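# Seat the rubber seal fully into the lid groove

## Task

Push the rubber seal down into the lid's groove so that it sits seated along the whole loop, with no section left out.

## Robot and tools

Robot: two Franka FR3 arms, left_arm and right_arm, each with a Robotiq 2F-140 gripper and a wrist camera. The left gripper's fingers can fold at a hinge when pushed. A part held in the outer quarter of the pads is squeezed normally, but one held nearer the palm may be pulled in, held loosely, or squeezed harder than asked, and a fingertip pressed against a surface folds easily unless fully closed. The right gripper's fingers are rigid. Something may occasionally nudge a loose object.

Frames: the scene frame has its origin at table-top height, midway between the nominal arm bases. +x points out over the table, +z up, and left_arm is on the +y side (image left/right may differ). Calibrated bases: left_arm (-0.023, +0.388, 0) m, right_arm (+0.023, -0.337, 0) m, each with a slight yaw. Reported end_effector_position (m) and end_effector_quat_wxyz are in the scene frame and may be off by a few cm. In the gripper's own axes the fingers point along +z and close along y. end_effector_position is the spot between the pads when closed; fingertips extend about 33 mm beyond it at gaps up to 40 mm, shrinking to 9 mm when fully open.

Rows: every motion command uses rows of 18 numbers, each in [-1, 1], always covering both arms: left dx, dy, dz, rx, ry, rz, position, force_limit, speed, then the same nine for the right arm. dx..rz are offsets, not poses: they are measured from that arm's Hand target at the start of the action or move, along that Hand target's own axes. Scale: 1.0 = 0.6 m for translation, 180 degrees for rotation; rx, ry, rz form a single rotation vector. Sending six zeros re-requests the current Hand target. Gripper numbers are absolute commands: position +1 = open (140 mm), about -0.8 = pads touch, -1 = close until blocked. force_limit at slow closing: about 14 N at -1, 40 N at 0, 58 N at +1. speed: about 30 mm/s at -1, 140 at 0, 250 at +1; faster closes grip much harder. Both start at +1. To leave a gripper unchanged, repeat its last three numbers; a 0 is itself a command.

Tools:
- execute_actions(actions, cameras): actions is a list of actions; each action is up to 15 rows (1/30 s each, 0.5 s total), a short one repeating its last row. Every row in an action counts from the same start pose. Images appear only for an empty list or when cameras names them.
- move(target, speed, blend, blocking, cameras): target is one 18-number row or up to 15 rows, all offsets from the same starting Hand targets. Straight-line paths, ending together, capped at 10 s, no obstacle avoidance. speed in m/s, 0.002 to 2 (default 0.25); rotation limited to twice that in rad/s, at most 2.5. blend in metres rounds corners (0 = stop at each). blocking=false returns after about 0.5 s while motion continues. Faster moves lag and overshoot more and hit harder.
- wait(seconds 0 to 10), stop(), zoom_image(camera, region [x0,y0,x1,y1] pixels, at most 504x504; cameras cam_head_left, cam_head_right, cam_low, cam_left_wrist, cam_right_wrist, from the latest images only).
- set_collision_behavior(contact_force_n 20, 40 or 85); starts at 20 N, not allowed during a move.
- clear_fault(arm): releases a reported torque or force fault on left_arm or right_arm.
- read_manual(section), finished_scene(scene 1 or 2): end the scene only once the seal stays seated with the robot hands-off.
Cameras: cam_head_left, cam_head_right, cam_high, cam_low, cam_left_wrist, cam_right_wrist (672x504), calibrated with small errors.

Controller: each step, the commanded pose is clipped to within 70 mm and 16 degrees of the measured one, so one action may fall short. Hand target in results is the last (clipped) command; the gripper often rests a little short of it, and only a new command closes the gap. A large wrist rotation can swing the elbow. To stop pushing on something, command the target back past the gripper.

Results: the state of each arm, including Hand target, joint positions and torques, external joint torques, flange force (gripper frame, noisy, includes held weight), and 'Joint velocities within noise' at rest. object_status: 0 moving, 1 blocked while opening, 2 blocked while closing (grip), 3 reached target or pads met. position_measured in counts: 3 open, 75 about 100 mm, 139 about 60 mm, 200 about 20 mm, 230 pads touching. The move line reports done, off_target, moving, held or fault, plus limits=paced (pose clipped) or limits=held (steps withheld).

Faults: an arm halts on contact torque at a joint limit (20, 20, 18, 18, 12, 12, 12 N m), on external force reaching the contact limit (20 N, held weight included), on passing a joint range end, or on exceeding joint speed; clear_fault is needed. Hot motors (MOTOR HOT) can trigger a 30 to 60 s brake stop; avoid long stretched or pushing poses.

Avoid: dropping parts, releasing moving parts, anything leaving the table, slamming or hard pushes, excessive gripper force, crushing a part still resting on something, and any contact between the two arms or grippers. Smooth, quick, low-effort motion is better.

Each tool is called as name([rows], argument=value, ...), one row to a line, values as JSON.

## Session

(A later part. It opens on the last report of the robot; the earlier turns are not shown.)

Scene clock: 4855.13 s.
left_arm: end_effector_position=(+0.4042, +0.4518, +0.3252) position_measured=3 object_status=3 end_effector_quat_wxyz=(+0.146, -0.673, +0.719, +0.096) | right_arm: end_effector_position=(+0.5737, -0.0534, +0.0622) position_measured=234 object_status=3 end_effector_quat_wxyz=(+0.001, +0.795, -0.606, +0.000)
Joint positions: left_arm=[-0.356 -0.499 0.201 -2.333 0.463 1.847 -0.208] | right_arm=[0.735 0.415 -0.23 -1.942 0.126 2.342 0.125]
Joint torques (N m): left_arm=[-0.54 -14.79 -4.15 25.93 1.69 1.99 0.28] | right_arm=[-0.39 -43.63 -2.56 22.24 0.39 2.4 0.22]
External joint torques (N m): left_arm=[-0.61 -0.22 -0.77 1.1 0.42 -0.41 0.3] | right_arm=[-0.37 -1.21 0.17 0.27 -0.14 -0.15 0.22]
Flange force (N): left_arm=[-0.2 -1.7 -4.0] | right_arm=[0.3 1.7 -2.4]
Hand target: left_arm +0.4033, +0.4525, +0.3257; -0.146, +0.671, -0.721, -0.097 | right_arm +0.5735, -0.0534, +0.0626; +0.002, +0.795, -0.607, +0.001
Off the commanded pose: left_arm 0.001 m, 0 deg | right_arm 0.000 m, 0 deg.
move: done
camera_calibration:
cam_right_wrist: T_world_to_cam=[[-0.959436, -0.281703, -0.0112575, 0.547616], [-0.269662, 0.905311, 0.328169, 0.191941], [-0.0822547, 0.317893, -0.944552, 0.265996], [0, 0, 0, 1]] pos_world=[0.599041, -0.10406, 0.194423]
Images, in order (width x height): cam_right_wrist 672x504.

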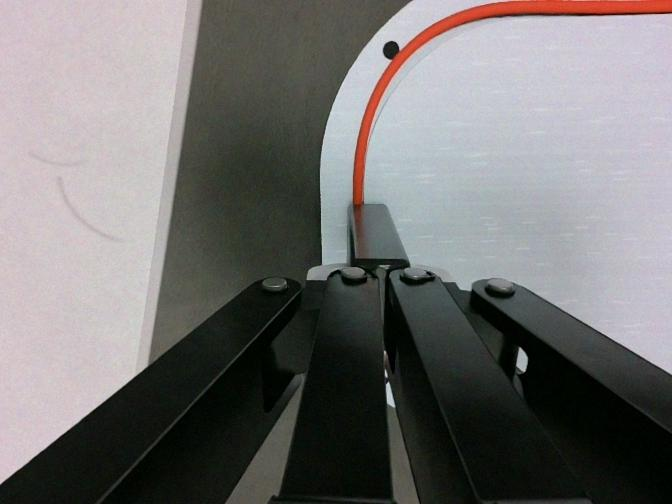

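move([
  [0,0,0,0,0,0,1,1,1, -0.0012,-0.0007,0.0133,0,0,0,-1,-0.8,0.5],
  [0,0,0,0,0,0,1,1,1, -0.0012,-0.0007,0.0177,0,0,0,-1,-0.8,0.5],
  [0,0,0,0,0,0,1,1,1, -0.0012,-0.0007,0.0218,0,0,0,-1,-0.8,0.5],
  [0,0,0,0,0,0,1,1,1, -0.0012,-0.0007,0.0282,0,0,0,-1,-0.8,0.5],
], speed=[0.05,0.02,0.015,0.015], blend=[0.0005,0.0005,0.0005,0], cameras=[])

move([
  [0,0,0,0,0,0,1,1,1, 0,0,-0.0282,0,0,0,-1,-0.8,0.5],
], speed=[0.05], cameras=["cam_right_wrist"])

Scene clock: 4867.27 s.
left_arm: end_effector_position=(+0.4042, +0.4518, +0.3252) position_measured=3 object_status=3 end_effector_quat_wxyz=(+0.146, -0.673, +0.719, +0.096) | right_arm: end_effector_position=(+0.5744, -0.0521, +0.0504) position_measured=234 object_status=3 end_effector_quat_wxyz=(+0.001, +0.796, -0.606, +0.002)
Joint positions: left_arm=[-0.356 -0.499 0.201 -2.333 0.463 1.847 -0.208] | right_arm=[0.735 0.437 -0.226 -1.942 0.13 2.364 0.125]
Joint velocities: left_arm=[within noise] | right_arm=[0 -0.001 0.001 0.001 0 0.004 -0.001]
Joint torques (N m): left_arm=[-0.5 -14.79 -4.15 25.95 1.69 1.99 0.27] | right_arm=[-0.99 -40.37 -1.99 20.87 0.76 3.58 -0.02]
External joint torques (N m): left_arm=[-0.54 -0.24 -0.73 1.14 0.43 -0.41 0.28] | right_arm=[-0.99 2.86 0.85 -1.05 0.24 0.99 -0.02]
Flange force (N): left_arm=[-0.3 -1.8 -4.0] | right_arm=[0.6 -2.3 7.8]
Hand target: left_arm +0.4033, +0.4525, +0.3257; -0.146, +0.671, -0.721, -0.097 | right_arm +0.5737, -0.0527, +0.0457; +0.002, +0.795, -0.607, +0.001
Off the commanded pose: left_arm 0.001 m, 0 deg | right_arm 0.005 m, 0 deg.
move: off_target (right_arm)
No camera images: "cameras" was empty.

Scene clock: 4868.23 s.
left_arm: end_effector_position=(+0.4042, +0.4518, +0.3252) position_measured=3 object_status=3 end_effector_quat_wxyz=(+0.146, -0.673, +0.719, +0.096) | right_arm: end_effector_position=(+0.5741, -0.0523, +0.0623) position_measured=234 object_status=3 end_effector_quat_wxyz=(+0.000, +0.795, -0.606, +0.000)
Joint positions: left_arm=[-0.356 -0.499 0.201 -2.333 0.463 1.847 -0.208] | right_arm=[0.737 0.416 -0.231 -1.939 0.128 2.341 0.125]
Joint velocities: left_arm=[within noise] | right_arm=[0.001 0 0.001 0.001 0.001 -0.004 -0.001]
Joint torques (N m): left_arm=[-0.56 -14.8 -4.11 25.96 1.69 1.98 0.25] | right_arm=[-0.1 -43.67 -2.67 22.1 0.15 2.34 0.27]
External joint torques (N m): left_arm=[-0.59 -0.32 -0.7 1.18 0.43 -0.41 0.27] | right_arm=[-0.19 -0.99 0.01 0.01 -0.39 -0.23 0.27]
Flange force (N): left_arm=[-0.3 -1.7 -4.1] | right_arm=[0.1 2.3 -2.4]
Hand target: left_arm +0.4033, +0.4525, +0.3257; -0.146, +0.671, -0.721, -0.097 | right_arm +0.5737, -0.0526, +0.0626; +0.002, +0.795, -0.607, +0.001
Off the commanded pose: left_arm 0.001 m, 0 deg | right_arm 0.001 m, 0 deg.
move: done
camera_calibration:
cam_right_wrist: T_world_to_cam=[[-0.959544, -0.281302, -0.0119916, 0.548504], [-0.269458, 0.905125, 0.32885, 0.190927], [-0.0816521, 0.318777, -0.944306, 0.265517], [0, 0, 0, 1]] pos_world=[0.599441, -0.103158, 0.194521]
Images, in order (width x height): cam_right_wrist 672x504.

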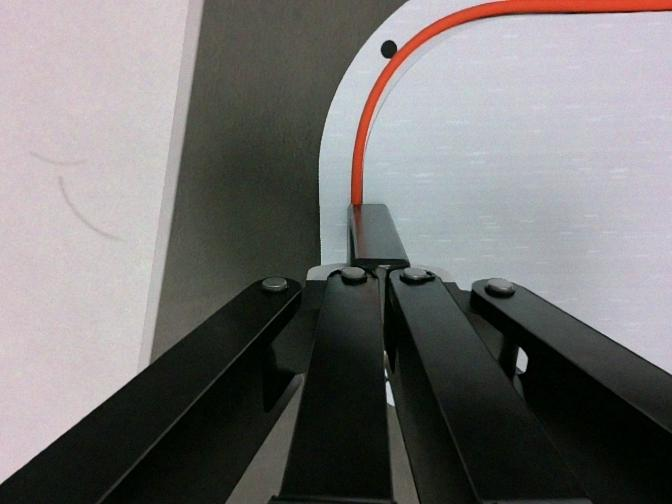

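move([
  [0,0,0,0,0,0,1,1,1, 0.03,-0.0012,0,0,0,0,-1,-0.8,0.5],
  [0,0,0,0,0,0,1,1,1, 0.03,-0.0012,0.0133,0,0,0,-1,-0.8,0.5],
  [0,0,0,0,0,0,1,1,1, 0.03,-0.0012,0.0177,0,0,0,-1,-0.8,0.5],
  [0,0,0,0,0,0,1,1,1, 0.03,-0.0012,0.0218,0,0,0,-1,-0.8,0.5],
  [0,0,0,0,0,0,1,1,1, 0.03,-0.0012,0.0310,0,0,0,-1,-0.8,0.5],
], speed=[0.05,0.05,0.02,0.015,0.015], blend=[0,0.0005,0.0005,0.0005,0], cameras=[])

move([
  [0,0,0,0,0,0,1,1,1, 0,0,-0.0310,0,0,0,-1,-0.8,0.5],
], speed=[0.05], cameras=["cam_right_wrist"])

Scene clock: 4889.23 s.
left_arm: end_effector_position=(+0.4042, +0.4518, +0.3252) position_measured=3 object_status=3 end_effector_quat_wxyz=(+0.146, -0.673, +0.719, +0.096) | right_arm: end_effector_position=(+0.5804, -0.0684, +0.0503) position_measured=234 object_status=3 end_effector_quat_wxyz=(+0.000, +0.795, -0.607, +0.002)
Joint positions: left_arm=[-0.356 -0.499 0.201 -2.333 0.463 1.847 -0.208] | right_arm=[0.708 0.43 -0.226 -1.953 0.131 2.372 0.099]
Joint velocities: left_arm=[within noise] | right_arm=[-0.001 0 0.003 0 0.001 0.004 -0.001]
Joint torques (N m): left_arm=[-0.54 -14.78 -4.12 25.96 1.69 1.98 0.26] | right_arm=[-1.72 -38.97 -1.77 20.25 0.63 3.54 -0.16]
External joint torques (N m): left_arm=[-0.59 -0.35 -0.72 1.24 0.43 -0.41 0.28] | right_arm=[-1.54 4.04 1.18 -1.62 0.1 0.94 -0.16]
Flange force (N): left_arm=[-0.4 -1.7 -4.3] | right_arm=[1.3 -3.5 10.2]
Hand target: left_arm +0.4033, +0.4525, +0.3257; -0.146, +0.671, -0.721, -0.097 | right_arm +0.5792, -0.0699, +0.0440; +0.002, +0.795, -0.607, +0.001
Off the commanded pose: left_arm 0.001 m, 0 deg | right_arm 0.007 m, 0 deg.
move: off_target (right_arm)
No camera images: "cameras" was empty.

Scene clock: 4890.20 s.
left_arm: end_effector_position=(+0.4042, +0.4518, +0.3252) position_measured=3 object_status=3 end_effector_quat_wxyz=(+0.146, -0.673, +0.719, +0.096) | right_arm: end_effector_position=(+0.5796, -0.0695, +0.0624) position_measured=234 object_status=3 end_effector_quat_wxyz=(+0.000, +0.795, -0.607, +0.000)
Joint positions: left_arm=[-0.356 -0.499 0.201 -2.333 0.463 1.847 -0.208] | right_arm=[0.709 0.408 -0.23 -1.951 0.126 2.346 0.099]
Joint velocities: left_arm=[within noise] | right_arm=[0 -0.001 0 0.001 0 -0.005 -0.001]
Joint torques (N m): left_arm=[-0.59 -14.78 -4.11 25.97 1.69 1.98 0.27] | right_arm=[-0.22 -43.47 -2.55 22.08 0.12 2.4 0.2]
External joint torques (N m): left_arm=[-0.62 -0.31 -0.68 1.19 0.43 -0.41 0.29] | right_arm=[0.04 -0.78 0.39 -0.12 -0.42 -0.2 0.2]
Flange force (N): left_arm=[-0.4 -1.7 -4.1] | right_arm=[-0.2 2.5 -1.9]
Hand target: left_arm +0.4033, +0.4525, +0.3257; -0.146, +0.671, -0.721, -0.097 | right_arm +0.5792, -0.0698, +0.0626; +0.002, +0.795, -0.607, +0.001
Off the commanded pose: left_arm 0.001 m, 0 deg | right_arm 0.001 m, 0 deg.
move: done
camera_calibration:
cam_right_wrist: T_world_to_cam=[[-0.960088, -0.279433, -0.0121734, 0.549335], [-0.26775, 0.905621, 0.328878, 0.206913], [-0.0808749, 0.319011, -0.944294, 0.271084], [0, 0, 0, 1]] pos_world=[0.604735, -0.120361, 0.194621]
Images, in order (width x height): cam_right_wrist 672x504.

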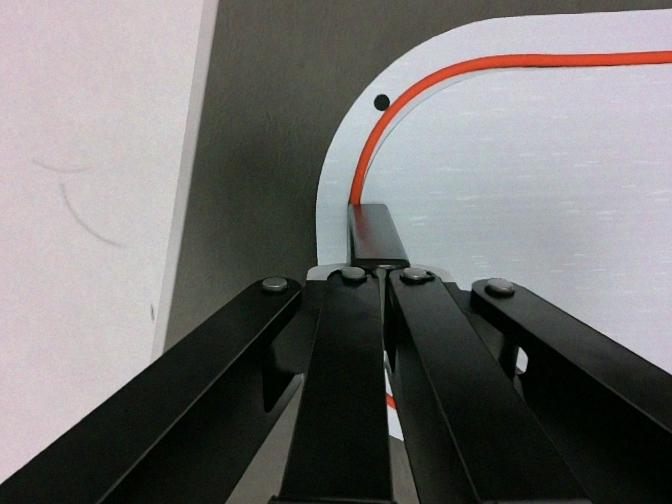

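zoom_image(camera="cam_right_wrist", region=[310, 10, 520, 230])

Scaled by 2.291 from the camera's 672x504 image, which has a finer 960x720 frame.

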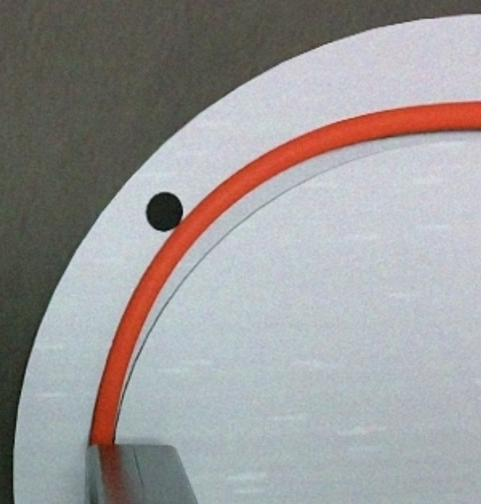

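move([
  [0,0,0,0,0,0,1,1,1, 0,0,-0.03,0,0,0,-1,-0.8,0.5],
  [0,0,0,0,0,0,1,1,1, 0.007,0.1627,-0.2283,0,0,0,-1,-0.8,0.5],
], speed=[0.1,0.2], blend=[0.01,0], cameras=["cam_right_wrist"])

Scene clock: 4947.37 s.
left_arm: end_effector_position=(+0.4042, +0.4518, +0.3252) position_measured=3 object_status=3 end_effector_quat_wxyz=(+0.146, -0.673, +0.719, +0.096) | right_arm: end_effector_position=(+0.4873, -0.0982, +0.2005) position_measured=234 object_status=3 end_effector_quat_wxyz=(-0.001, +0.796, -0.605, +0.000)
Joint positions: left_arm=[-0.356 -0.499 0.201 -2.333 0.463 1.847 -0.208] | right_arm=[0.767 -0.058 -0.246 -2.187 -0.017 2.133 0.218]
Joint velocities: left_arm=[within noise] | right_arm=[0.001 0 -0.001 -0.002 -0.001 0 0.006]
Joint torques (N m): left_arm=[-0.53 -14.74 -4.15 25.97 1.7 1.98 0.29] | right_arm=[-0.59 -29.67 1.48 23.57 0.22 2.38 0.32]
External joint torques (N m): left_arm=[-0.62 -0.25 -0.79 1.22 0.44 -0.4 0.3] | right_arm=[-0.62 -0.53 1.06 -0.43 -0.42 -0.19 0.32]
Flange force (N): left_arm=[-0.3 -1.9 -4.2] | right_arm=[-0.3 3.8 -0.7]
Hand target: left_arm +0.4033, +0.4525, +0.3257; -0.146, +0.671, -0.721, -0.097 | right_arm +0.4862, -0.0991, +0.1998; +0.002, +0.795, -0.607, +0.001
Off the commanded pose: left_arm 0.001 m, 0 deg | right_arm 0.002 m, 0 deg.
move: done; blend cut to 0.009 m at target 1
camera_calibration:
cam_right_wrist: T_world_to_cam=[[-0.958869, -0.283534, -0.0134047, 0.453668], [-0.271949, 0.904109, 0.32959, 0.164487], [-0.0813308, 0.319679, -0.944029, 0.403431], [0, 0, 0, 1]] pos_world=[0.512551, -0.149052, 0.332719]
Images, in order (width x height): cam_right_wrist 672x504.

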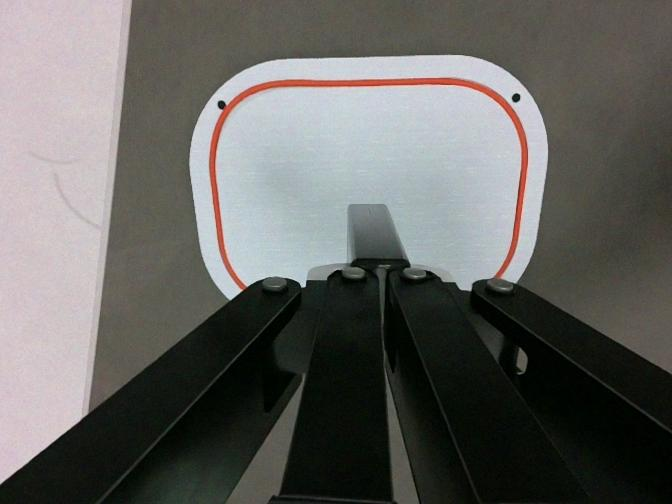

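zoom_image(camera="cam_right_wrist", region=[180, 40, 380, 200])

zoom_image(camera="cam_right_wrist", region=[370, 40, 560, 200])

Scaled by 2.520 from the camera's 672x504 image, which has a finer 960x720 frame.

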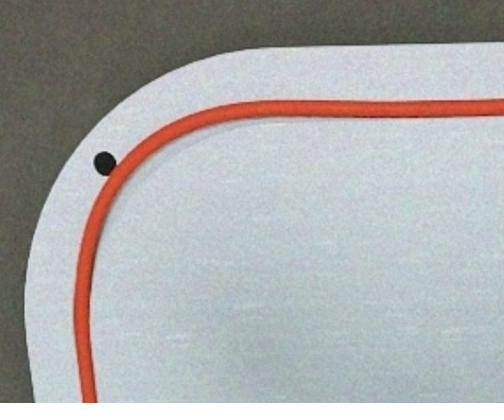

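Scaled by 2.653 from the camera's 672x504 image, which has a finer 960x720 frame.

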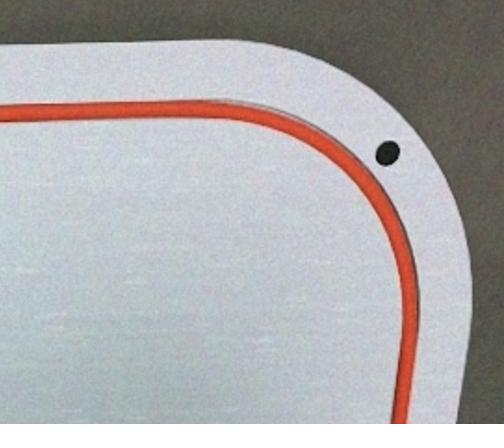

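move([
  [0,0,0,0,0,0,1,1,1, -0.175,0,0,0,0,0,-1,-0.8,0.5],
], speed=[0.2], cameras=["cam_right_wrist"])

Scene clock: 4969.97 s.
left_arm: end_effector_position=(+0.4042, +0.4518, +0.3252) position_measured=3 object_status=3 end_effector_quat_wxyz=(+0.146, -0.673, +0.719, +0.096) | right_arm: end_effector_position=(+0.4588, +0.0024, +0.2000) position_measured=234 object_status=3 end_effector_quat_wxyz=(+0.000, +0.797, -0.603, +0.002)
Joint positions: left_arm=[-0.356 -0.499 0.201 -2.333 0.463 1.847 -0.208] | right_arm=[0.856 0.034 -0.15 -2.08 0.001 2.113 0.387]
Joint velocities: left_arm=[within noise] | right_arm=[-0.001 0 0 0.001 -0.001 0 0.005]
Joint torques (N m): left_arm=[-0.53 -14.75 -4.14 25.92 1.7 1.98 0.24] | right_arm=[-0.54 -33.04 0.31 24.56 0.53 2.38 0.27]
External joint torques (N m): left_arm=[-0.61 -0.16 -0.76 1.06 0.43 -0.42 0.26] | right_arm=[-0.58 0.01 0.4 0.4 -0.1 -0.18 0.27]
Flange force (N): left_arm=[-0.1 -1.8 -3.9] | right_arm=[-0.9 -1.3 -1.1]
Hand target: left_arm +0.4033, +0.4525, +0.3257; -0.146, +0.671, -0.721, -0.097 | right_arm +0.4585, +0.0022, +0.1994; +0.002, +0.795, -0.607, +0.001
Off the commanded pose: left_arm 0.001 m, 0 deg | right_arm 0.001 m, 0 deg.
move: done
camera_calibration:
cam_right_wrist: T_world_to_cam=[[-0.957591, -0.28781, -0.0135786, 0.454348], [-0.276335, 0.904028, 0.326147, 0.0687232], [-0.0815929, 0.316068, -0.945221, 0.368883], [0, 0, 0, 1]] pos_world=[0.484168, -0.0479542, 0.332431]
Images, in order (width x height): cam_right_wrist 672x504.

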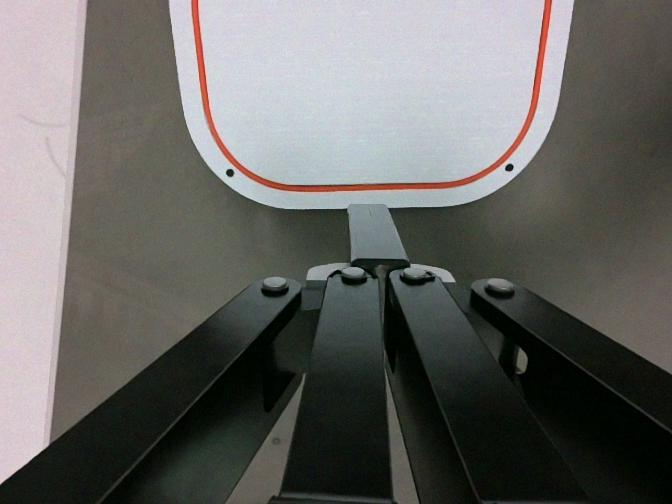

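zoom_image(camera="cam_right_wrist", region=[160, 50, 380, 220])

zoom_image(camera="cam_right_wrist", region=[360, 50, 580, 220])

Scaled by 2.291 from the camera's 672x504 image, which has a finer 960x720 frame.

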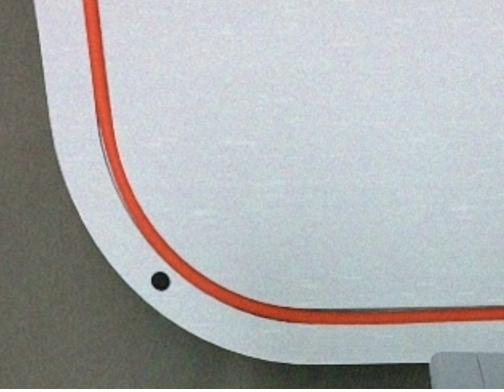

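Scaled by 2.291 from the camera's 672x504 image, which has a finer 960x720 frame.

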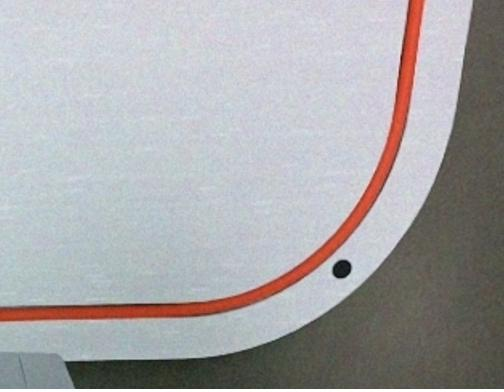

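move([
  [0,0,0,0,0,0,1,1,1, 0.2379,-0.1531,0.1907,0,0,0,-1,-0.8,0.5],
], speed=[0.15], cameras=["cam_right_wrist"])

Scene clock: 5055.63 s.
left_arm: end_effector_position=(+0.4042, +0.4518, +0.3252) position_measured=3 object_status=3 end_effector_quat_wxyz=(+0.146, -0.673, +0.719, +0.096) | right_arm: end_effector_position=(+0.5836, -0.1121, +0.0850) position_measured=234 object_status=3 end_effector_quat_wxyz=(+0.003, +0.794, -0.608, +0.001)
Joint positions: left_arm=[-0.356 -0.499 0.201 -2.333 0.463 1.847 -0.208] | right_arm=[0.62 0.336 -0.203 -1.99 0.084 2.314 0.065]
Joint velocities: left_arm=[within noise] | right_arm=[-0.001 0 0 -0.001 0 -0.001 -0.006]
Joint torques (N m): left_arm=[-0.5 -14.79 -4.16 25.92 1.7 2 0.27] | right_arm=[-0.97 -41.7 -0.9 22.79 0.42 2.82 -0.24]
External joint torques (N m): left_arm=[-0.57 -0.26 -0.78 1.11 0.43 -0.4 0.28] | right_arm=[-0.91 -0.99 1.07 0.46 -0.13 0.27 -0.24]
Flange force (N): left_arm=[-0.2 -1.6 -4.0] | right_arm=[1.0 0.5 -0.9]
Hand target: left_arm +0.4033, +0.4525, +0.3257; -0.146, +0.671, -0.721, -0.097 | right_arm +0.5847, -0.1117, +0.0854; +0.002, +0.795, -0.607, +0.001
Off the commanded pose: left_arm 0.001 m, 0 deg | right_arm 0.001 m, 0 deg.
move: done
camera_calibration:
cam_right_wrist: T_world_to_cam=[[-0.961214, -0.275695, -0.00775686, 0.542245], [-0.263174, 0.90842, 0.324827, 0.237039], [-0.0825067, 0.31427, -0.945742, 0.306875], [0, 0, 0, 1]] pos_world=[0.608915, -0.162278, 0.217434]
Images, in order (width x height): cam_right_wrist 672x504.

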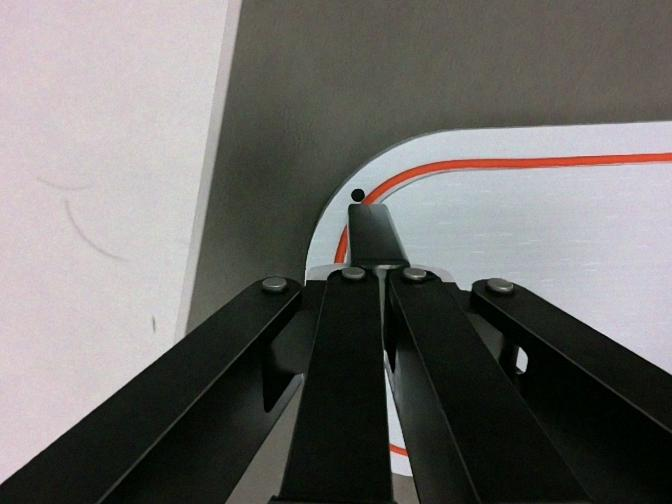

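move([
  [0,0,0,0,0,0,1,1,1, 0,0,0.0513,0,0,0,-1,-0.8,0.5],
  [0,0,0,0,0,0,1,1,1, -0.003,0.003,0.0540,0,0,0,-1,-0.8,0.5],
  [0,0,0,0,0,0,1,1,1, -0.0042,0.0060,0.0598,0,0,0,-1,-0.8,0.5],
  [0,0,0,0,0,0,1,1,1, -0.0042,0.0075,0.0690,0,0,0,-1,-0.8,0.5],
], speed=[0.06,0.015,0.015,0.015], blend=[0.0005,0.0005,0.0005,0], cameras=["cam_right_wrist"])

Scene clock: 5074.83 s.
left_arm: end_effector_position=(+0.4042, +0.4518, +0.3252) position_measured=3 object_status=3 end_effector_quat_wxyz=(+0.146, -0.673, +0.719, +0.096) | right_arm: end_effector_position=(+0.5856, -0.1109, +0.0533) position_measured=234 object_status=3 end_effector_quat_wxyz=(-0.004, +0.794, -0.608, +0.005)
Joint positions: left_arm=[-0.356 -0.499 0.201 -2.333 0.463 1.847 -0.208] | right_arm=[0.609 0.384 -0.188 -2.016 0.097 2.404 0.057]
Joint velocities: left_arm=[within noise] | right_arm=[0.001 0.001 0.001 -0.001 0 0.004 -0.001]
Joint torques (N m): left_arm=[-0.52 -14.74 -4.1 25.97 1.69 1.98 0.23] | right_arm=[-0.09 -36.29 1.01 18.34 0.97 3.02 -0.14]
External joint torques (N m): left_arm=[-0.46 -0.29 -0.58 1.22 0.44 -0.42 0.25] | right_arm=[-0.13 5.23 2.99 -3.25 0.46 0.42 -0.14]
Flange force (N): left_arm=[-0.6 -1.9 -4.1] | right_arm=[-0.6 -0.2 12.2]
Hand target: left_arm +0.4033, +0.4525, +0.3257; -0.146, +0.671, -0.721, -0.097 | right_arm +0.5797, -0.1106, +0.0440; +0.002, +0.795, -0.607, +0.001
Off the commanded pose: left_arm 0.001 m, 0 deg | right_arm 0.011 m, 1 deg.
move: off_target (right_arm)
camera_calibration:
cam_right_wrist: T_world_to_cam=[[-0.960688, -0.276568, -0.024281, 0.544664], [-0.26916, 0.906363, 0.325668, 0.250065], [-0.068062, 0.319401, -0.945172, 0.268787], [0, 0, 0, 1]] pos_world=[0.608854, -0.161864, 0.185837]
Images, in order (width x height): cam_right_wrist 672x504.

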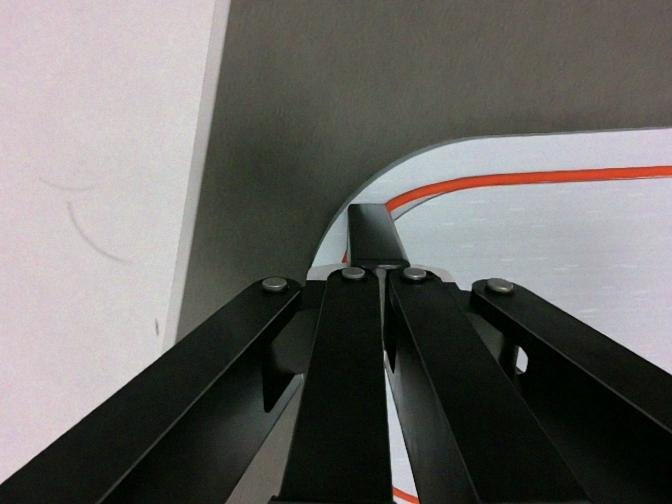

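move([
  [0,0,0,0,0,0,1,1,1, 0,0,-0.0092,0,0,0,-1,-0.8,0.5],
  [0,0,0,0,0,0,1,1,1, -0.006,0.007,-0.0092,0,0,0,-1,-0.8,0.5],
  [0,0,0,0,0,0,1,1,1, -0.006,0.007,-0.0045,0,0,0,-1,-0.8,0.5],
  [0,0,0,0,0,0,1,1,1, -0.006,0.007,0,0,0,0,-1,-0.8,0.5],
], speed=[0.03,0.015,0.015,0.015], blend=[0.0005,0.0005,0.0005,0], cameras=["cam_right_wrist"])

Scene clock: 5088.73 s.
left_arm: end_effector_position=(+0.4042, +0.4518, +0.3252) position_measured=3 object_status=3 end_effector_quat_wxyz=(+0.146, -0.673, +0.719, +0.096) | right_arm: end_effector_position=(+0.5773, -0.1083, +0.0502) position_measured=234 object_status=3 end_effector_quat_wxyz=(-0.001, +0.796, -0.605, +0.002)
Joint positions: left_arm=[-0.356 -0.499 0.201 -2.333 0.463 1.847 -0.208] | right_arm=[0.616 0.377 -0.186 -2.034 0.097 2.407 0.058]
Joint torques (N m): left_arm=[-0.54 -14.79 -4.11 25.95 1.69 1.99 0.23] | right_arm=[-0.11 -37.49 -0.45 19.6 0.57 3.47 0.21]
External joint torques (N m): left_arm=[-0.59 -0.37 -0.72 1.23 0.43 -0.39 0.24] | right_arm=[-0.11 3.79 1.51 -1.89 0.06 0.88 0.21]
Flange force (N): left_arm=[-0.3 -1.6 -4.2] | right_arm=[-0.9 -0.8 9.5]
Hand target: left_arm +0.4033, +0.4525, +0.3257; -0.146, +0.671, -0.721, -0.097 | right_arm +0.5747, -0.1082, +0.0439; +0.002, +0.795, -0.607, +0.001
Off the commanded pose: left_arm 0.001 m, 0 deg | right_arm 0.007 m, 0 deg.
move: off_target (right_arm)
camera_calibration:
cam_right_wrist: T_world_to_cam=[[-0.958799, -0.283631, -0.0160535, 0.535127], [-0.273132, 0.904822, 0.326644, 0.248557], [-0.0781208, 0.317571, -0.945011, 0.269975], [0, 0, 0, 1]] pos_world=[0.602059, -0.158857, 0.182531]
Images, in order (width x height): cam_right_wrist 672x504.

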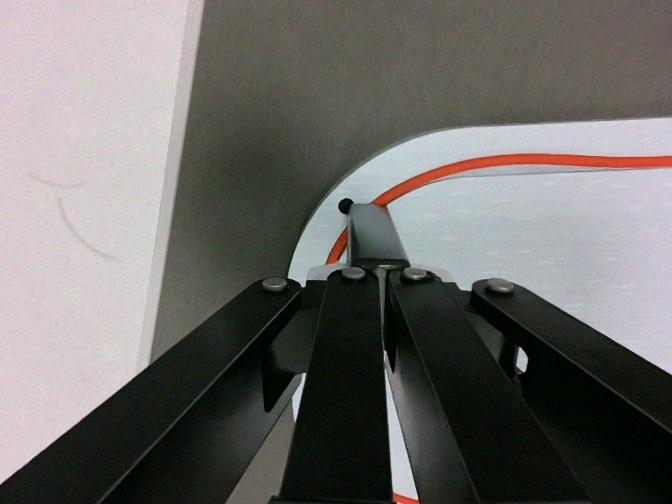

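zoom_image(camera="cam_right_wrist", region=[280, 100, 500, 280])

Scaled by 2.291 from the camera's 672x504 image, which has a finer 960x720 frame.

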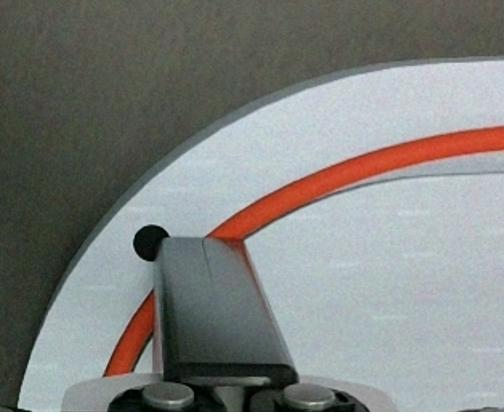

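move([
  [0,0,0,0,0,0,1,1,1, 0.002,-0.002,-0.0100,0,0,0,-1,-0.8,0.5],
  [0,0,0,0,0,0,1,1,1, 0.002,-0.002,-0.0350,0,0,0,-1,-0.8,0.5],
], speed=[0.02,0.05], cameras=["cam_right_wrist"])

zoom_image(camera="cam_right_wrist", region=[280, 100, 500, 280])

Scene clock: 5106.77 s.
left_arm: end_effector_position=(+0.4042, +0.4518, +0.3252) position_measured=3 object_status=3 end_effector_quat_wxyz=(+0.146, -0.673, +0.719, +0.096) | right_arm: end_effector_position=(+0.5767, -0.1086, +0.0649) position_measured=234 object_status=3 end_effector_quat_wxyz=(+0.000, +0.795, -0.606, +0.000)
Joint positions: left_arm=[-0.356 -0.499 0.201 -2.333 0.463 1.847 -0.208] | right_arm=[0.619 0.352 -0.192 -2.027 0.093 2.372 0.061]
Joint velocities: left_arm=[within noise] | right_arm=[0 0 0 0.002 0.001 -0.003 -0.002]
Joint torques (N m): left_arm=[-0.5 -14.76 -4.12 25.98 1.7 1.97 0.24] | right_arm=[-0.25 -41.67 -1.78 21.77 0.12 2.45 0.3]
External joint torques (N m): left_arm=[-0.47 -0.19 -0.62 1.13 0.45 -0.44 0.26] | right_arm=[-0.26 -0.82 0.1 -0.13 -0.4 -0.14 0.3]
Flange force (N): left_arm=[-0.4 -1.9 -3.9] | right_arm=[-0.1 2.6 -1.9]
Hand target: left_arm +0.4033, +0.4525, +0.3257; -0.146, +0.671, -0.721, -0.097 | right_arm +0.5762, -0.1090, +0.0649; +0.002, +0.795, -0.607, +0.001
Off the commanded pose: left_arm 0.001 m, 0 deg | right_arm 0.001 m, 0 deg.
move: done
camera_calibration:
cam_right_wrist: T_world_to_cam=[[-0.959442, -0.281627, -0.0125508, 0.535096], [-0.269945, 0.904988, 0.328825, 0.24198], [-0.0812478, 0.318876, -0.944308, 0.285897], [0, 0, 0, 1]] pos_world=[0.601943, -0.159457, 0.197121]
Images, in order (width x height): cam_right_wrist 672x504.

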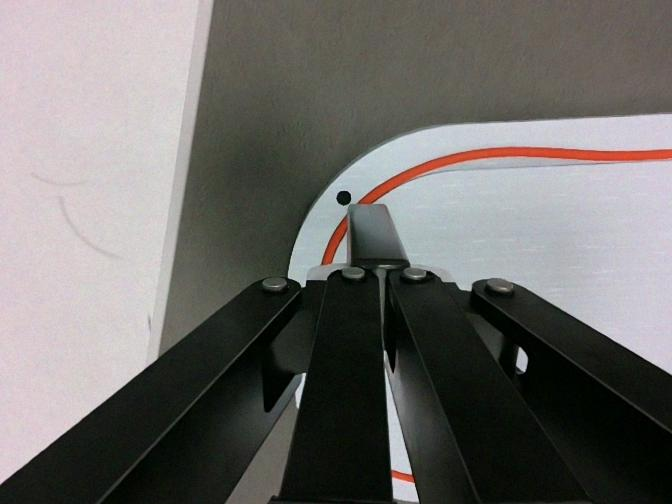

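Scaled by 2.291 from the camera's 672x504 image, which has a finer 960x720 frame.

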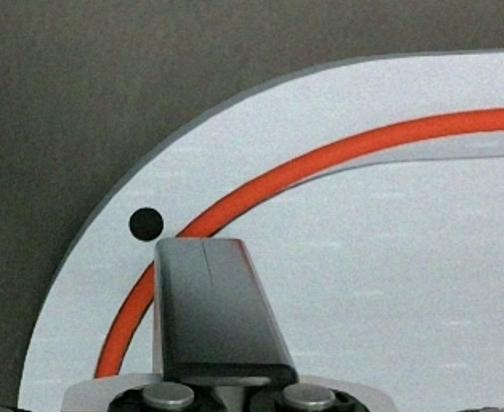

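move([
  [0,0,0,0,0,0,1,1,1, 0.0549,0.0849,-0.003,0,0,0,-1,-0.8,0.5],
], speed=[0.08], cameras=["cam_right_wrist"])

zoom_image(camera="cam_right_wrist", region=[220, 150, 520, 290])

Scene clock: 5133.17 s.
left_arm: end_effector_position=(+0.4042, +0.4518, +0.3252) position_measured=3 object_status=3 end_effector_quat_wxyz=(+0.146, -0.673, +0.719, +0.096) | right_arm: end_effector_position=(+0.5351, -0.1532, +0.0666) position_measured=234 object_status=3 end_effector_quat_wxyz=(+0.002, +0.793, -0.610, -0.001)
Joint positions: left_arm=[-0.356 -0.499 0.201 -2.333 0.463 1.847 -0.208] | right_arm=[0.607 0.214 -0.219 -2.229 0.069 2.433 0.037]
Joint velocities: left_arm=[within noise] | right_arm=[-0.001 -0.001 0.001 0 0 0.004 -0.006]
Joint torques (N m): left_arm=[-0.52 -14.83 -4.11 25.96 1.7 1.97 0.24] | right_arm=[-0.68 -36.81 -0.7 20.46 0.08 2.82 -0.2]
External joint torques (N m): left_arm=[-0.49 -0.39 -0.61 1.16 0.44 -0.43 0.26] | right_arm=[-0.65 -0.99 0.62 -0.8 -0.41 0.22 -0.2]
Flange force (N): left_arm=[-0.5 -1.3 -4.0] | right_arm=[1.1 5.5 -1.0]
Hand target: left_arm +0.4033, +0.4525, +0.3257; -0.146, +0.671, -0.721, -0.097 | right_arm +0.5357, -0.1542, +0.0669; +0.002, +0.795, -0.607, +0.001
Off the commanded pose: left_arm 0.001 m, 0 deg | right_arm 0.001 m, 0 deg.
move: done
camera_calibration:
cam_right_wrist: T_world_to_cam=[[-0.961958, -0.273084, -0.00789731, 0.484954], [-0.260465, 0.908017, 0.328121, 0.265907], [-0.0824338, 0.317696, -0.944603, 0.2989], [0, 0, 0, 1]] pos_world=[0.560405, -0.203974, 0.198922]
Images, in order (width x height): cam_right_wrist 672x504.

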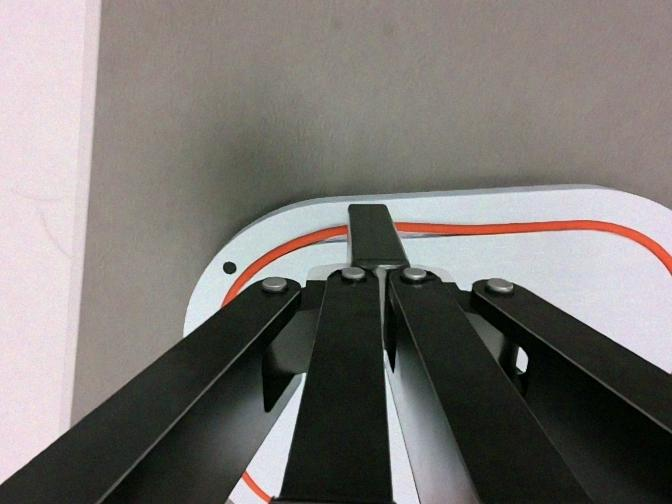

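Scaled by 1.680 from the camera's 672x504 image, which has a finer 960x720 frame.

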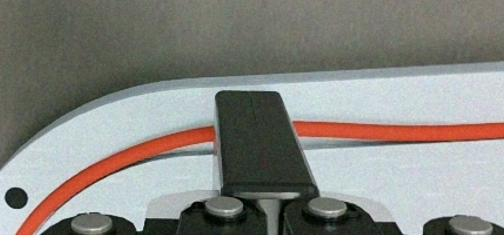

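move([
  [0,0,0,0,0,0,1,1,1, 0,0,0.0205,0,0,0,-1,-0.8,0.5],
  [0,0,0,0,0,0,1,1,1, -0.004,0.001,0.0265,0,0,0,-1,-0.8,0.5],
  [0,0,0,0,0,0,1,1,1, -0.0108,0.002,0.0282,0,0,0,-1,-0.8,0.5],
  [0,0,0,0,0,0,1,1,1, -0.0108,0.004,0.0332,0,0,0,-1,-0.8,0.5],
  [0,0,0,0,0,0,1,1,1, -0.0108,0.0045,0.0382,0,0,0,-1,-0.8,0.5],
], speed=[0.06,0.015,0.015,0.015,0.015], blend=[0.0005,0.0005,0.0005,0.0005,0], cameras=["cam_right_wrist"])

zoom_image(camera="cam_right_wrist", region=[220, 150, 520, 290])

Scene clock: 5158.40 s.
left_arm: end_effector_position=(+0.4042, +0.4518, +0.3252) position_measured=3 object_status=3 end_effector_quat_wxyz=(+0.146, -0.673, +0.719, +0.096) | right_arm: end_effector_position=(+0.5359, -0.1474, +0.0528) position_measured=234 object_status=3 end_effector_quat_wxyz=(-0.003, +0.796, -0.605, +0.004)
Joint positions: left_arm=[-0.356 -0.499 0.201 -2.333 0.463 1.847 -0.208] | right_arm=[0.607 0.239 -0.208 -2.241 0.076 2.483 0.032]
Joint velocities: left_arm=[within noise] | right_arm=[0 0 0.003 -0.001 0.002 0.004 -0.001]
Joint torques (N m): left_arm=[-0.56 -14.75 -4.14 25.96 1.7 1.98 0.27] | right_arm=[-0.85 -29.72 0.11 17.1 0.56 3.34 0.16]
External joint torques (N m): left_arm=[-0.51 -0.28 -0.63 1.18 0.45 -0.42 0.29] | right_arm=[-0.78 6.34 1.53 -3.61 0.09 0.73 0.16]
Flange force (N): left_arm=[-0.5 -1.8 -4.0] | right_arm=[-0.2 -1.9 16.2]
Hand target: left_arm +0.4033, +0.4525, +0.3257; -0.146, +0.671, -0.721, -0.097 | right_arm +0.5314, -0.1487, +0.0440; +0.002, +0.795, -0.607, +0.001
Off the commanded pose: left_arm 0.001 m, 0 deg | right_arm 0.010 m, 1 deg.
move: off_target (right_arm)
camera_calibration:
cam_right_wrist: T_world_to_cam=[[-0.95875, -0.283408, -0.0218934, 0.484713], [-0.274689, 0.903931, 0.327804, 0.272395], [-0.073112, 0.320296, -0.944492, 0.279418], [0, 0, 0, 1]] pos_world=[0.559971, -0.198351, 0.185228]
Images, in order (width x height): cam_right_wrist 672x504.

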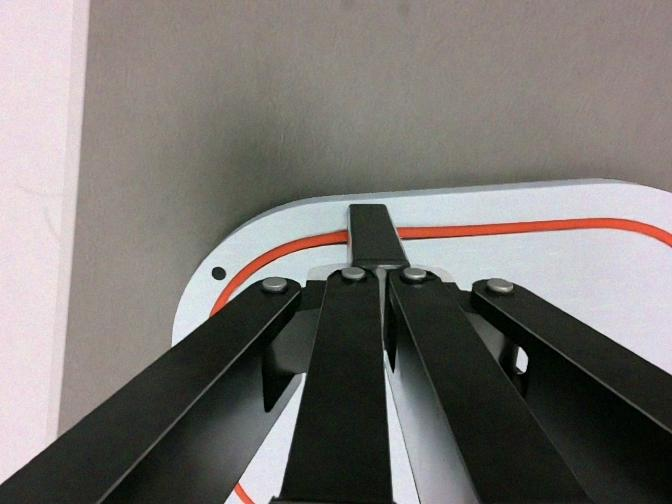

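Scaled by 1.680 from the camera's 672x504 image, which has a finer 960x720 frame.

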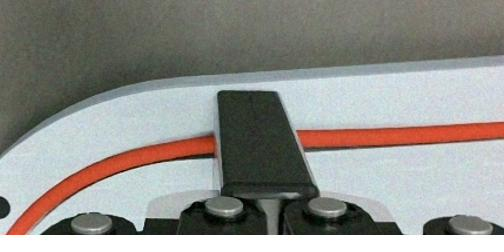

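move([
  [0,0,0,0,0,0,1,1,1, 0,0,-0.0070,0,0,0,-1,-0.8,0.5],
  [0,0,0,0,0,0,1,1,1, -0.0045,0,-0.0070,0,0,0,-1,-0.8,0.5],
  [0,0,0,0,0,0,1,1,1, -0.0045,0,0,0,0,0,-1,-0.8,0.5],
], speed=[0.02,0.015,0.015], blend=[0.0005,0.0005,0], cameras=["cam_right_wrist"])

zoom_image(camera="cam_right_wrist", region=[220, 150, 520, 290])

Scene clock: 5166.43 s.
left_arm: end_effector_position=(+0.4042, +0.4518, +0.3252) position_measured=3 object_status=3 end_effector_quat_wxyz=(+0.146, -0.673, +0.719, +0.096) | right_arm: end_effector_position=(+0.5345, -0.1450, +0.0501) position_measured=234 object_status=3 end_effector_quat_wxyz=(-0.003, +0.796, -0.605, +0.003)
Joint positions: left_arm=[-0.356 -0.499 0.201 -2.333 0.463 1.847 -0.208] | right_arm=[0.61 0.244 -0.206 -2.242 0.078 2.488 0.035]
Joint torques (N m): left_arm=[-0.53 -14.75 -4.1 25.98 1.69 1.98 0.27] | right_arm=[-0.54 -32.15 -0.52 18.16 0.32 2.83 0.27]
External joint torques (N m): left_arm=[-0.5 -0.28 -0.6 1.22 0.44 -0.42 0.28] | right_arm=[-0.63 3.97 0.75 -2.44 -0.14 0.22 0.27]
Flange force (N): left_arm=[-0.6 -1.9 -4.1] | right_arm=[-0.2 -0.6 9.4]
Hand target: left_arm +0.4033, +0.4525, +0.3257; -0.146, +0.671, -0.721, -0.097 | right_arm +0.5307, -0.1461, +0.0440; +0.002, +0.795, -0.607, +0.001
Off the commanded pose: left_arm 0.001 m, 0 deg | right_arm 0.007 m, 1 deg.
move: off_target (right_arm)
camera_calibration:
cam_right_wrist: T_world_to_cam=[[-0.95864, -0.283876, -0.020612, 0.483764], [-0.274696, 0.903817, 0.328112, 0.270829], [-0.0745135, 0.320203, -0.944414, 0.276698], [0, 0, 0, 1]] pos_world=[0.558769, -0.196051, 0.182427]
Images, in order (width x height): cam_right_wrist 672x504.

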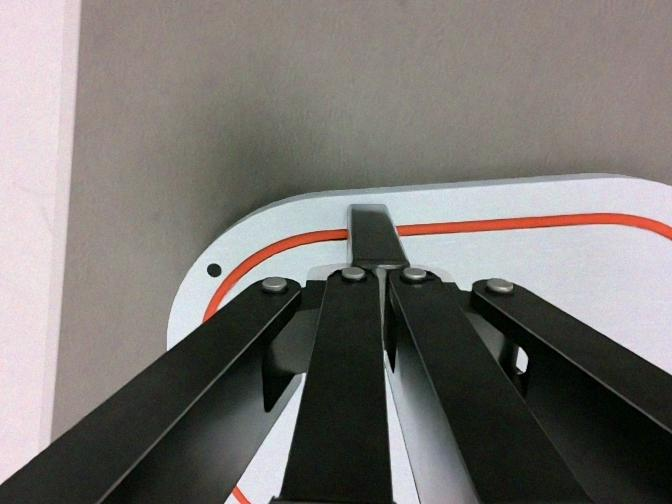

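Scaled by 1.680 from the camera's 672x504 image, which has a finer 960x720 frame.

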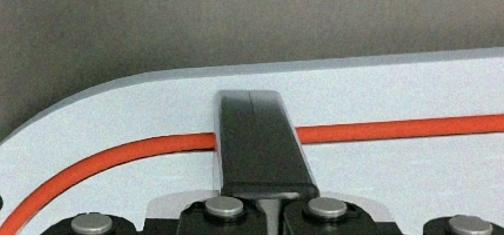

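move([
  [0,0,0,0,0,0,1,1,1, 0.003,-0.002,-0.0100,0,0,0,-1,-0.8,0.5],
  [0,0,0,0,0,0,1,1,1, 0.003,-0.002,-0.0330,0,0,0,-1,-0.8,0.5],
  [0,0,0,0,0,0,1,1,1, 0.006,0.023,-0.0330,0,0,0,-1,-0.8,0.5],
], speed=[0.02,0.05,0.05], cameras=["cam_right_wrist"])

zoom_image(camera="cam_right_wrist", region=[170, 150, 520, 300])

Scene clock: 5178.37 s.
left_arm: end_effector_position=(+0.4042, +0.4518, +0.3252) position_measured=3 object_status=3 end_effector_quat_wxyz=(+0.146, -0.673, +0.719, +0.096) | right_arm: end_effector_position=(+0.5180, -0.1531, +0.0635) position_measured=234 object_status=3 end_effector_quat_wxyz=(+0.002, +0.796, -0.606, -0.001)
Joint positions: left_arm=[-0.356 -0.499 0.201 -2.333 0.463 1.847 -0.208] | right_arm=[0.616 0.179 -0.216 -2.288 0.059 2.458 0.045]
Joint velocities: left_arm=[within noise] | right_arm=[-0.001 0.001 0 0 -0.002 0.005 0.005]
Joint torques (N m): left_arm=[-0.55 -14.79 -4.14 25.96 1.68 1.99 0.27] | right_arm=[-0.18 -35.23 -0.77 20.18 0.09 2.85 0.27]
External joint torques (N m): left_arm=[-0.49 -0.33 -0.61 1.21 0.43 -0.41 0.28] | right_arm=[-0.15 -1.02 0.3 -0.59 -0.39 0.28 0.27]
Flange force (N): left_arm=[-0.6 -1.7 -4.1] | right_arm=[-0.2 5.4 -1.5]
Hand target: left_arm +0.4033, +0.4525, +0.3257; -0.146, +0.671, -0.721, -0.097 | right_arm +0.5183, -0.1532, +0.0638; +0.002, +0.795, -0.607, +0.001
Off the commanded pose: left_arm 0.001 m, 0 deg | right_arm 0.000 m, 0 deg.
move: done
camera_calibration:
cam_right_wrist: T_world_to_cam=[[-0.959298, -0.282288, -0.00776899, 0.46573], [-0.26909, 0.905412, 0.328357, 0.266471], [-0.0856572, 0.317083, -0.944522, 0.296024], [0, 0, 0, 1]] pos_world=[0.543835, -0.203661, 0.195721]
Images, in order (width x height): cam_right_wrist 672x504.

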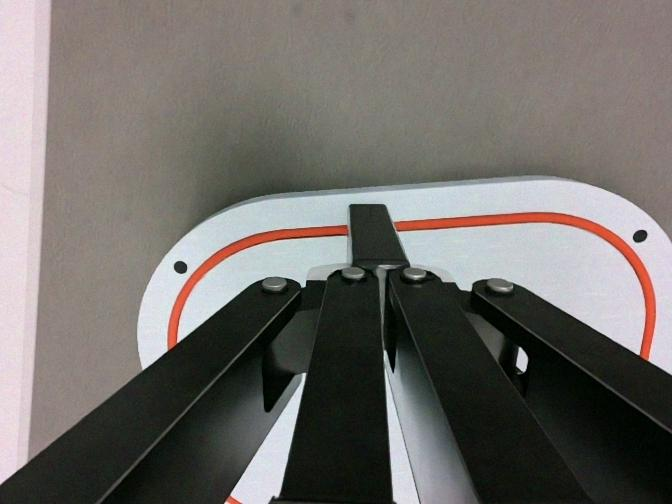

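Scaled by 1.440 from the camera's 672x504 image, which has a finer 960x720 frame.

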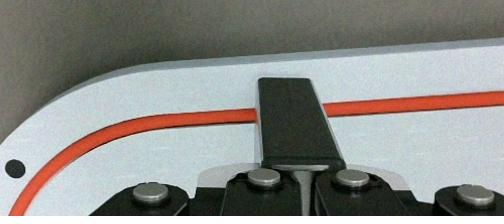

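move([
  [0,0,0,0,0,0,1,1,1, -0.0012,0.0015,0.0153,0,0,0,-1,-0.8,0.5],
  [0,0,0,0,0,0,1,1,1, -0.0012,0.0025,0.0197,0,0,0,-1,-0.8,0.5],
  [0,0,0,0,0,0,1,1,1, -0.0012,0.0035,0.0238,0,0,0,-1,-0.8,0.5],
  [0,0,0,0,0,0,1,1,1, -0.0012,0.0045,0.0330,0,0,0,-1,-0.8,0.5],
], speed=[0.05,0.02,0.015,0.015], blend=[0.0005,0.0005,0.0005,0], cameras=[])

move([
  [0,0,0,0,0,0,1,1,1, 0,0,-0.01,0,0,0,-1,-0.8,0.5],
  [0,0,0,0,0,0,1,1,1, 0,0,-0.033,0,0,0,-1,-0.8,0.5],
], speed=[0.03,0.05], cameras=["cam_right_wrist"])

zoom_image(camera="cam_right_wrist", region=[120, 150, 400, 370])

Scene clock: 5190.10 s.
left_arm: end_effector_position=(+0.4042, +0.4518, +0.3252) position_measured=3 object_status=3 end_effector_quat_wxyz=(+0.146, -0.673, +0.719, +0.096) | right_arm: end_effector_position=(+0.5181, -0.1522, +0.0500) position_measured=234 object_status=3 end_effector_quat_wxyz=(-0.001, +0.795, -0.607, +0.003)
Joint positions: left_arm=[-0.356 -0.499 0.201 -2.333 0.463 1.847 -0.208] | right_arm=[0.616 0.203 -0.212 -2.301 0.066 2.504 0.047]
Joint velocities: left_arm=[within noise] | right_arm=[0.001 0.001 0.001 -0.001 0 0.005 -0.001]
Joint torques (N m): left_arm=[-0.53 -14.77 -4.13 25.97 1.7 1.99 0.25] | right_arm=[-0.72 -30.17 0.08 18 0.62 3.48 -0.13]
External joint torques (N m): left_arm=[-0.63 -0.17 -0.77 1.12 0.43 -0.4 0.27] | right_arm=[-0.57 4.5 1.38 -2.41 0.16 0.87 -0.13]
Flange force (N): left_arm=[-0.1 -1.9 -4.0] | right_arm=[0.0 -1.9 13.0]
Hand target: left_arm +0.4033, +0.4525, +0.3257; -0.146, +0.671, -0.721, -0.097 | right_arm +0.5155, -0.1533, +0.0440; +0.002, +0.795, -0.607, +0.001
Off the commanded pose: left_arm 0.001 m, 0 deg | right_arm 0.007 m, 0 deg.
move: off_target (right_arm)
No camera images: "cameras" was empty.

Scene clock: 5191.63 s.
left_arm: end_effector_position=(+0.4042, +0.4518, +0.3252) position_measured=3 object_status=3 end_effector_quat_wxyz=(+0.146, -0.673, +0.719, +0.096) | right_arm: end_effector_position=(+0.5160, -0.1530, +0.0635) position_measured=234 object_status=3 end_effector_quat_wxyz=(+0.000, +0.795, -0.606, +0.001)
Joint positions: left_arm=[-0.356 -0.499 0.201 -2.333 0.463 1.847 -0.208] | right_arm=[0.617 0.172 -0.215 -2.3 0.057 2.467 0.05]
Joint velocities: left_arm=[within noise] | right_arm=[0.001 0 0 -0.002 0 -0.004 0.001]
Joint torques (N m): left_arm=[-0.56 -14.76 -4.14 25.95 1.68 1.98 0.28] | right_arm=[-0.25 -34.63 -0.66 20.56 0.03 2.41 0.35]
External joint torques (N m): left_arm=[-0.5 -0.21 -0.6 1.12 0.43 -0.42 0.3] | right_arm=[-0.1 -0.77 0.46 -0.15 -0.44 -0.17 0.35]
Flange force (N): left_arm=[-0.5 -1.9 -3.9] | right_arm=[-0.8 2.7 -2.4]
Hand target: left_arm +0.4033, +0.4525, +0.3257; -0.146, +0.671, -0.721, -0.097 | right_arm +0.5156, -0.1532, +0.0638; +0.002, +0.795, -0.607, +0.001
Off the commanded pose: left_arm 0.001 m, 0 deg | right_arm 0.001 m, 0 deg.
move: done
camera_calibration:
cam_right_wrist: T_world_to_cam=[[-0.959477, -0.281525, -0.0121283, 0.464321], [-0.269756, 0.905222, 0.328336, 0.266155], [-0.0814562, 0.318303, -0.944483, 0.293896], [0, 0, 0, 1]] pos_world=[0.541242, -0.203759, 0.195823]
Images, in order (width x height): cam_right_wrist 672x504.

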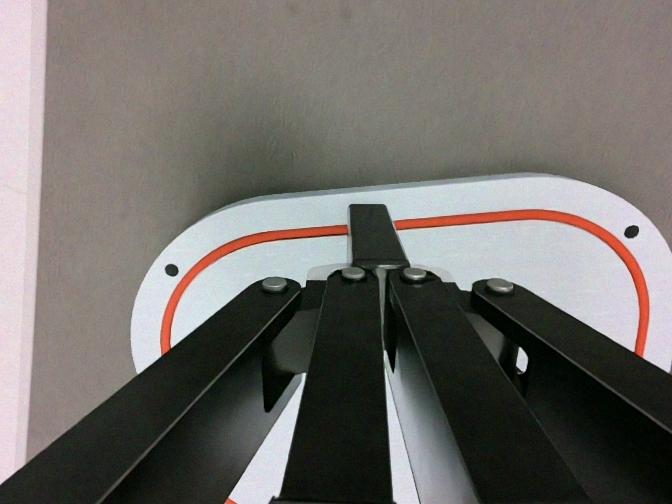

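Scaled by 1.800 from the camera's 672x504 image, which has a finer 960x720 frame.

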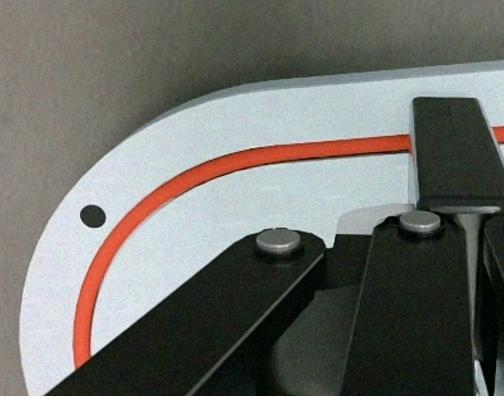

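move([
  [0,0,0,0,0,0,1,1,1, -0.0097,-0.0747,0,0,0,0,-1,-0.8,0.5],
  [0,0,0,0,0,0,1,1,1, -0.0102,-0.0740,0.0153,0,0,0,-1,-0.8,0.5],
  [0,0,0,0,0,0,1,1,1, -0.0130,-0.0725,0.0215,0,0,0,-1,-0.8,0.5],
  [0,0,0,0,0,0,1,1,1, -0.0145,-0.0710,0.0260,0,0,0,-1,-0.8,0.5],
  [0,0,0,0,0,0,1,1,1, -0.0145,-0.0702,0.0330,0,0,0,-1,-0.8,0.5],
], speed=[0.08,0.05,0.015,0.015,0.015], blend=[0,0.0005,0.0005,0.0005,0], cameras=["cam_right_wrist"])

zoom_image(camera="cam_right_wrist", region=[220, 150, 520, 290])

Scene clock: 5207.40 s.
left_arm: end_effector_position=(+0.4042, +0.4518, +0.3252) position_measured=3 object_status=3 end_effector_quat_wxyz=(+0.146, -0.673, +0.719, +0.096) | right_arm: end_effector_position=(+0.5563, -0.1327, +0.0501) position_measured=234 object_status=3 end_effector_quat_wxyz=(-0.001, +0.795, -0.607, +0.003)
Joint positions: left_arm=[-0.356 -0.499 0.201 -2.333 0.463 1.847 -0.208] | right_arm=[0.604 0.307 -0.195 -2.145 0.086 2.449 0.043]
Joint velocities: left_arm=[within noise] | right_arm=[-0.001 0.001 0 0 0 0.004 -0.002]
Joint torques (N m): left_arm=[-0.49 -14.79 -4.11 25.93 1.69 2 0.28] | right_arm=[-0.75 -34.66 -0.39 18.82 0.7 3.38 -0.17]
External joint torques (N m): left_arm=[-0.36 -0.24 -0.48 1.15 0.43 -0.41 0.3] | right_arm=[-0.73 3.87 1.28 -2.19 0.21 0.79 -0.17]
Flange force (N): left_arm=[-0.8 -1.9 -3.8] | right_arm=[0.7 -0.8 10.5]
Hand target: left_arm +0.4033, +0.4525, +0.3257; -0.146, +0.671, -0.721, -0.097 | right_arm +0.5539, -0.1338, +0.0439; +0.002, +0.795, -0.607, +0.001
Off the commanded pose: left_arm 0.001 m, 0 deg | right_arm 0.007 m, 0 deg.
move: off_target (right_arm)
camera_calibration:
cam_right_wrist: T_world_to_cam=[[-0.960183, -0.278866, -0.0168267, 0.509559], [-0.268905, 0.906194, 0.326346, 0.26276], [-0.0757586, 0.317877, -0.945101, 0.274795], [0, 0, 0, 1]] pos_world=[0.580745, -0.183364, 0.182532]
Images, in order (width x height): cam_right_wrist 672x504.

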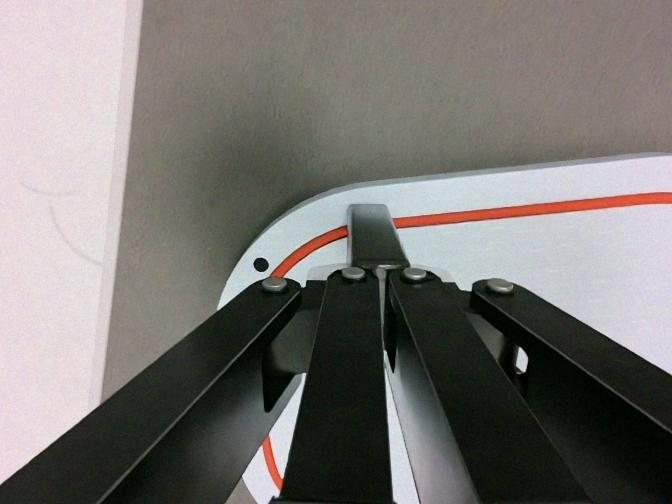

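Scaled by 1.680 from the camera's 672x504 image, which has a finer 960x720 frame.

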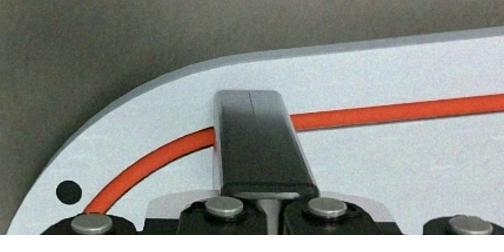

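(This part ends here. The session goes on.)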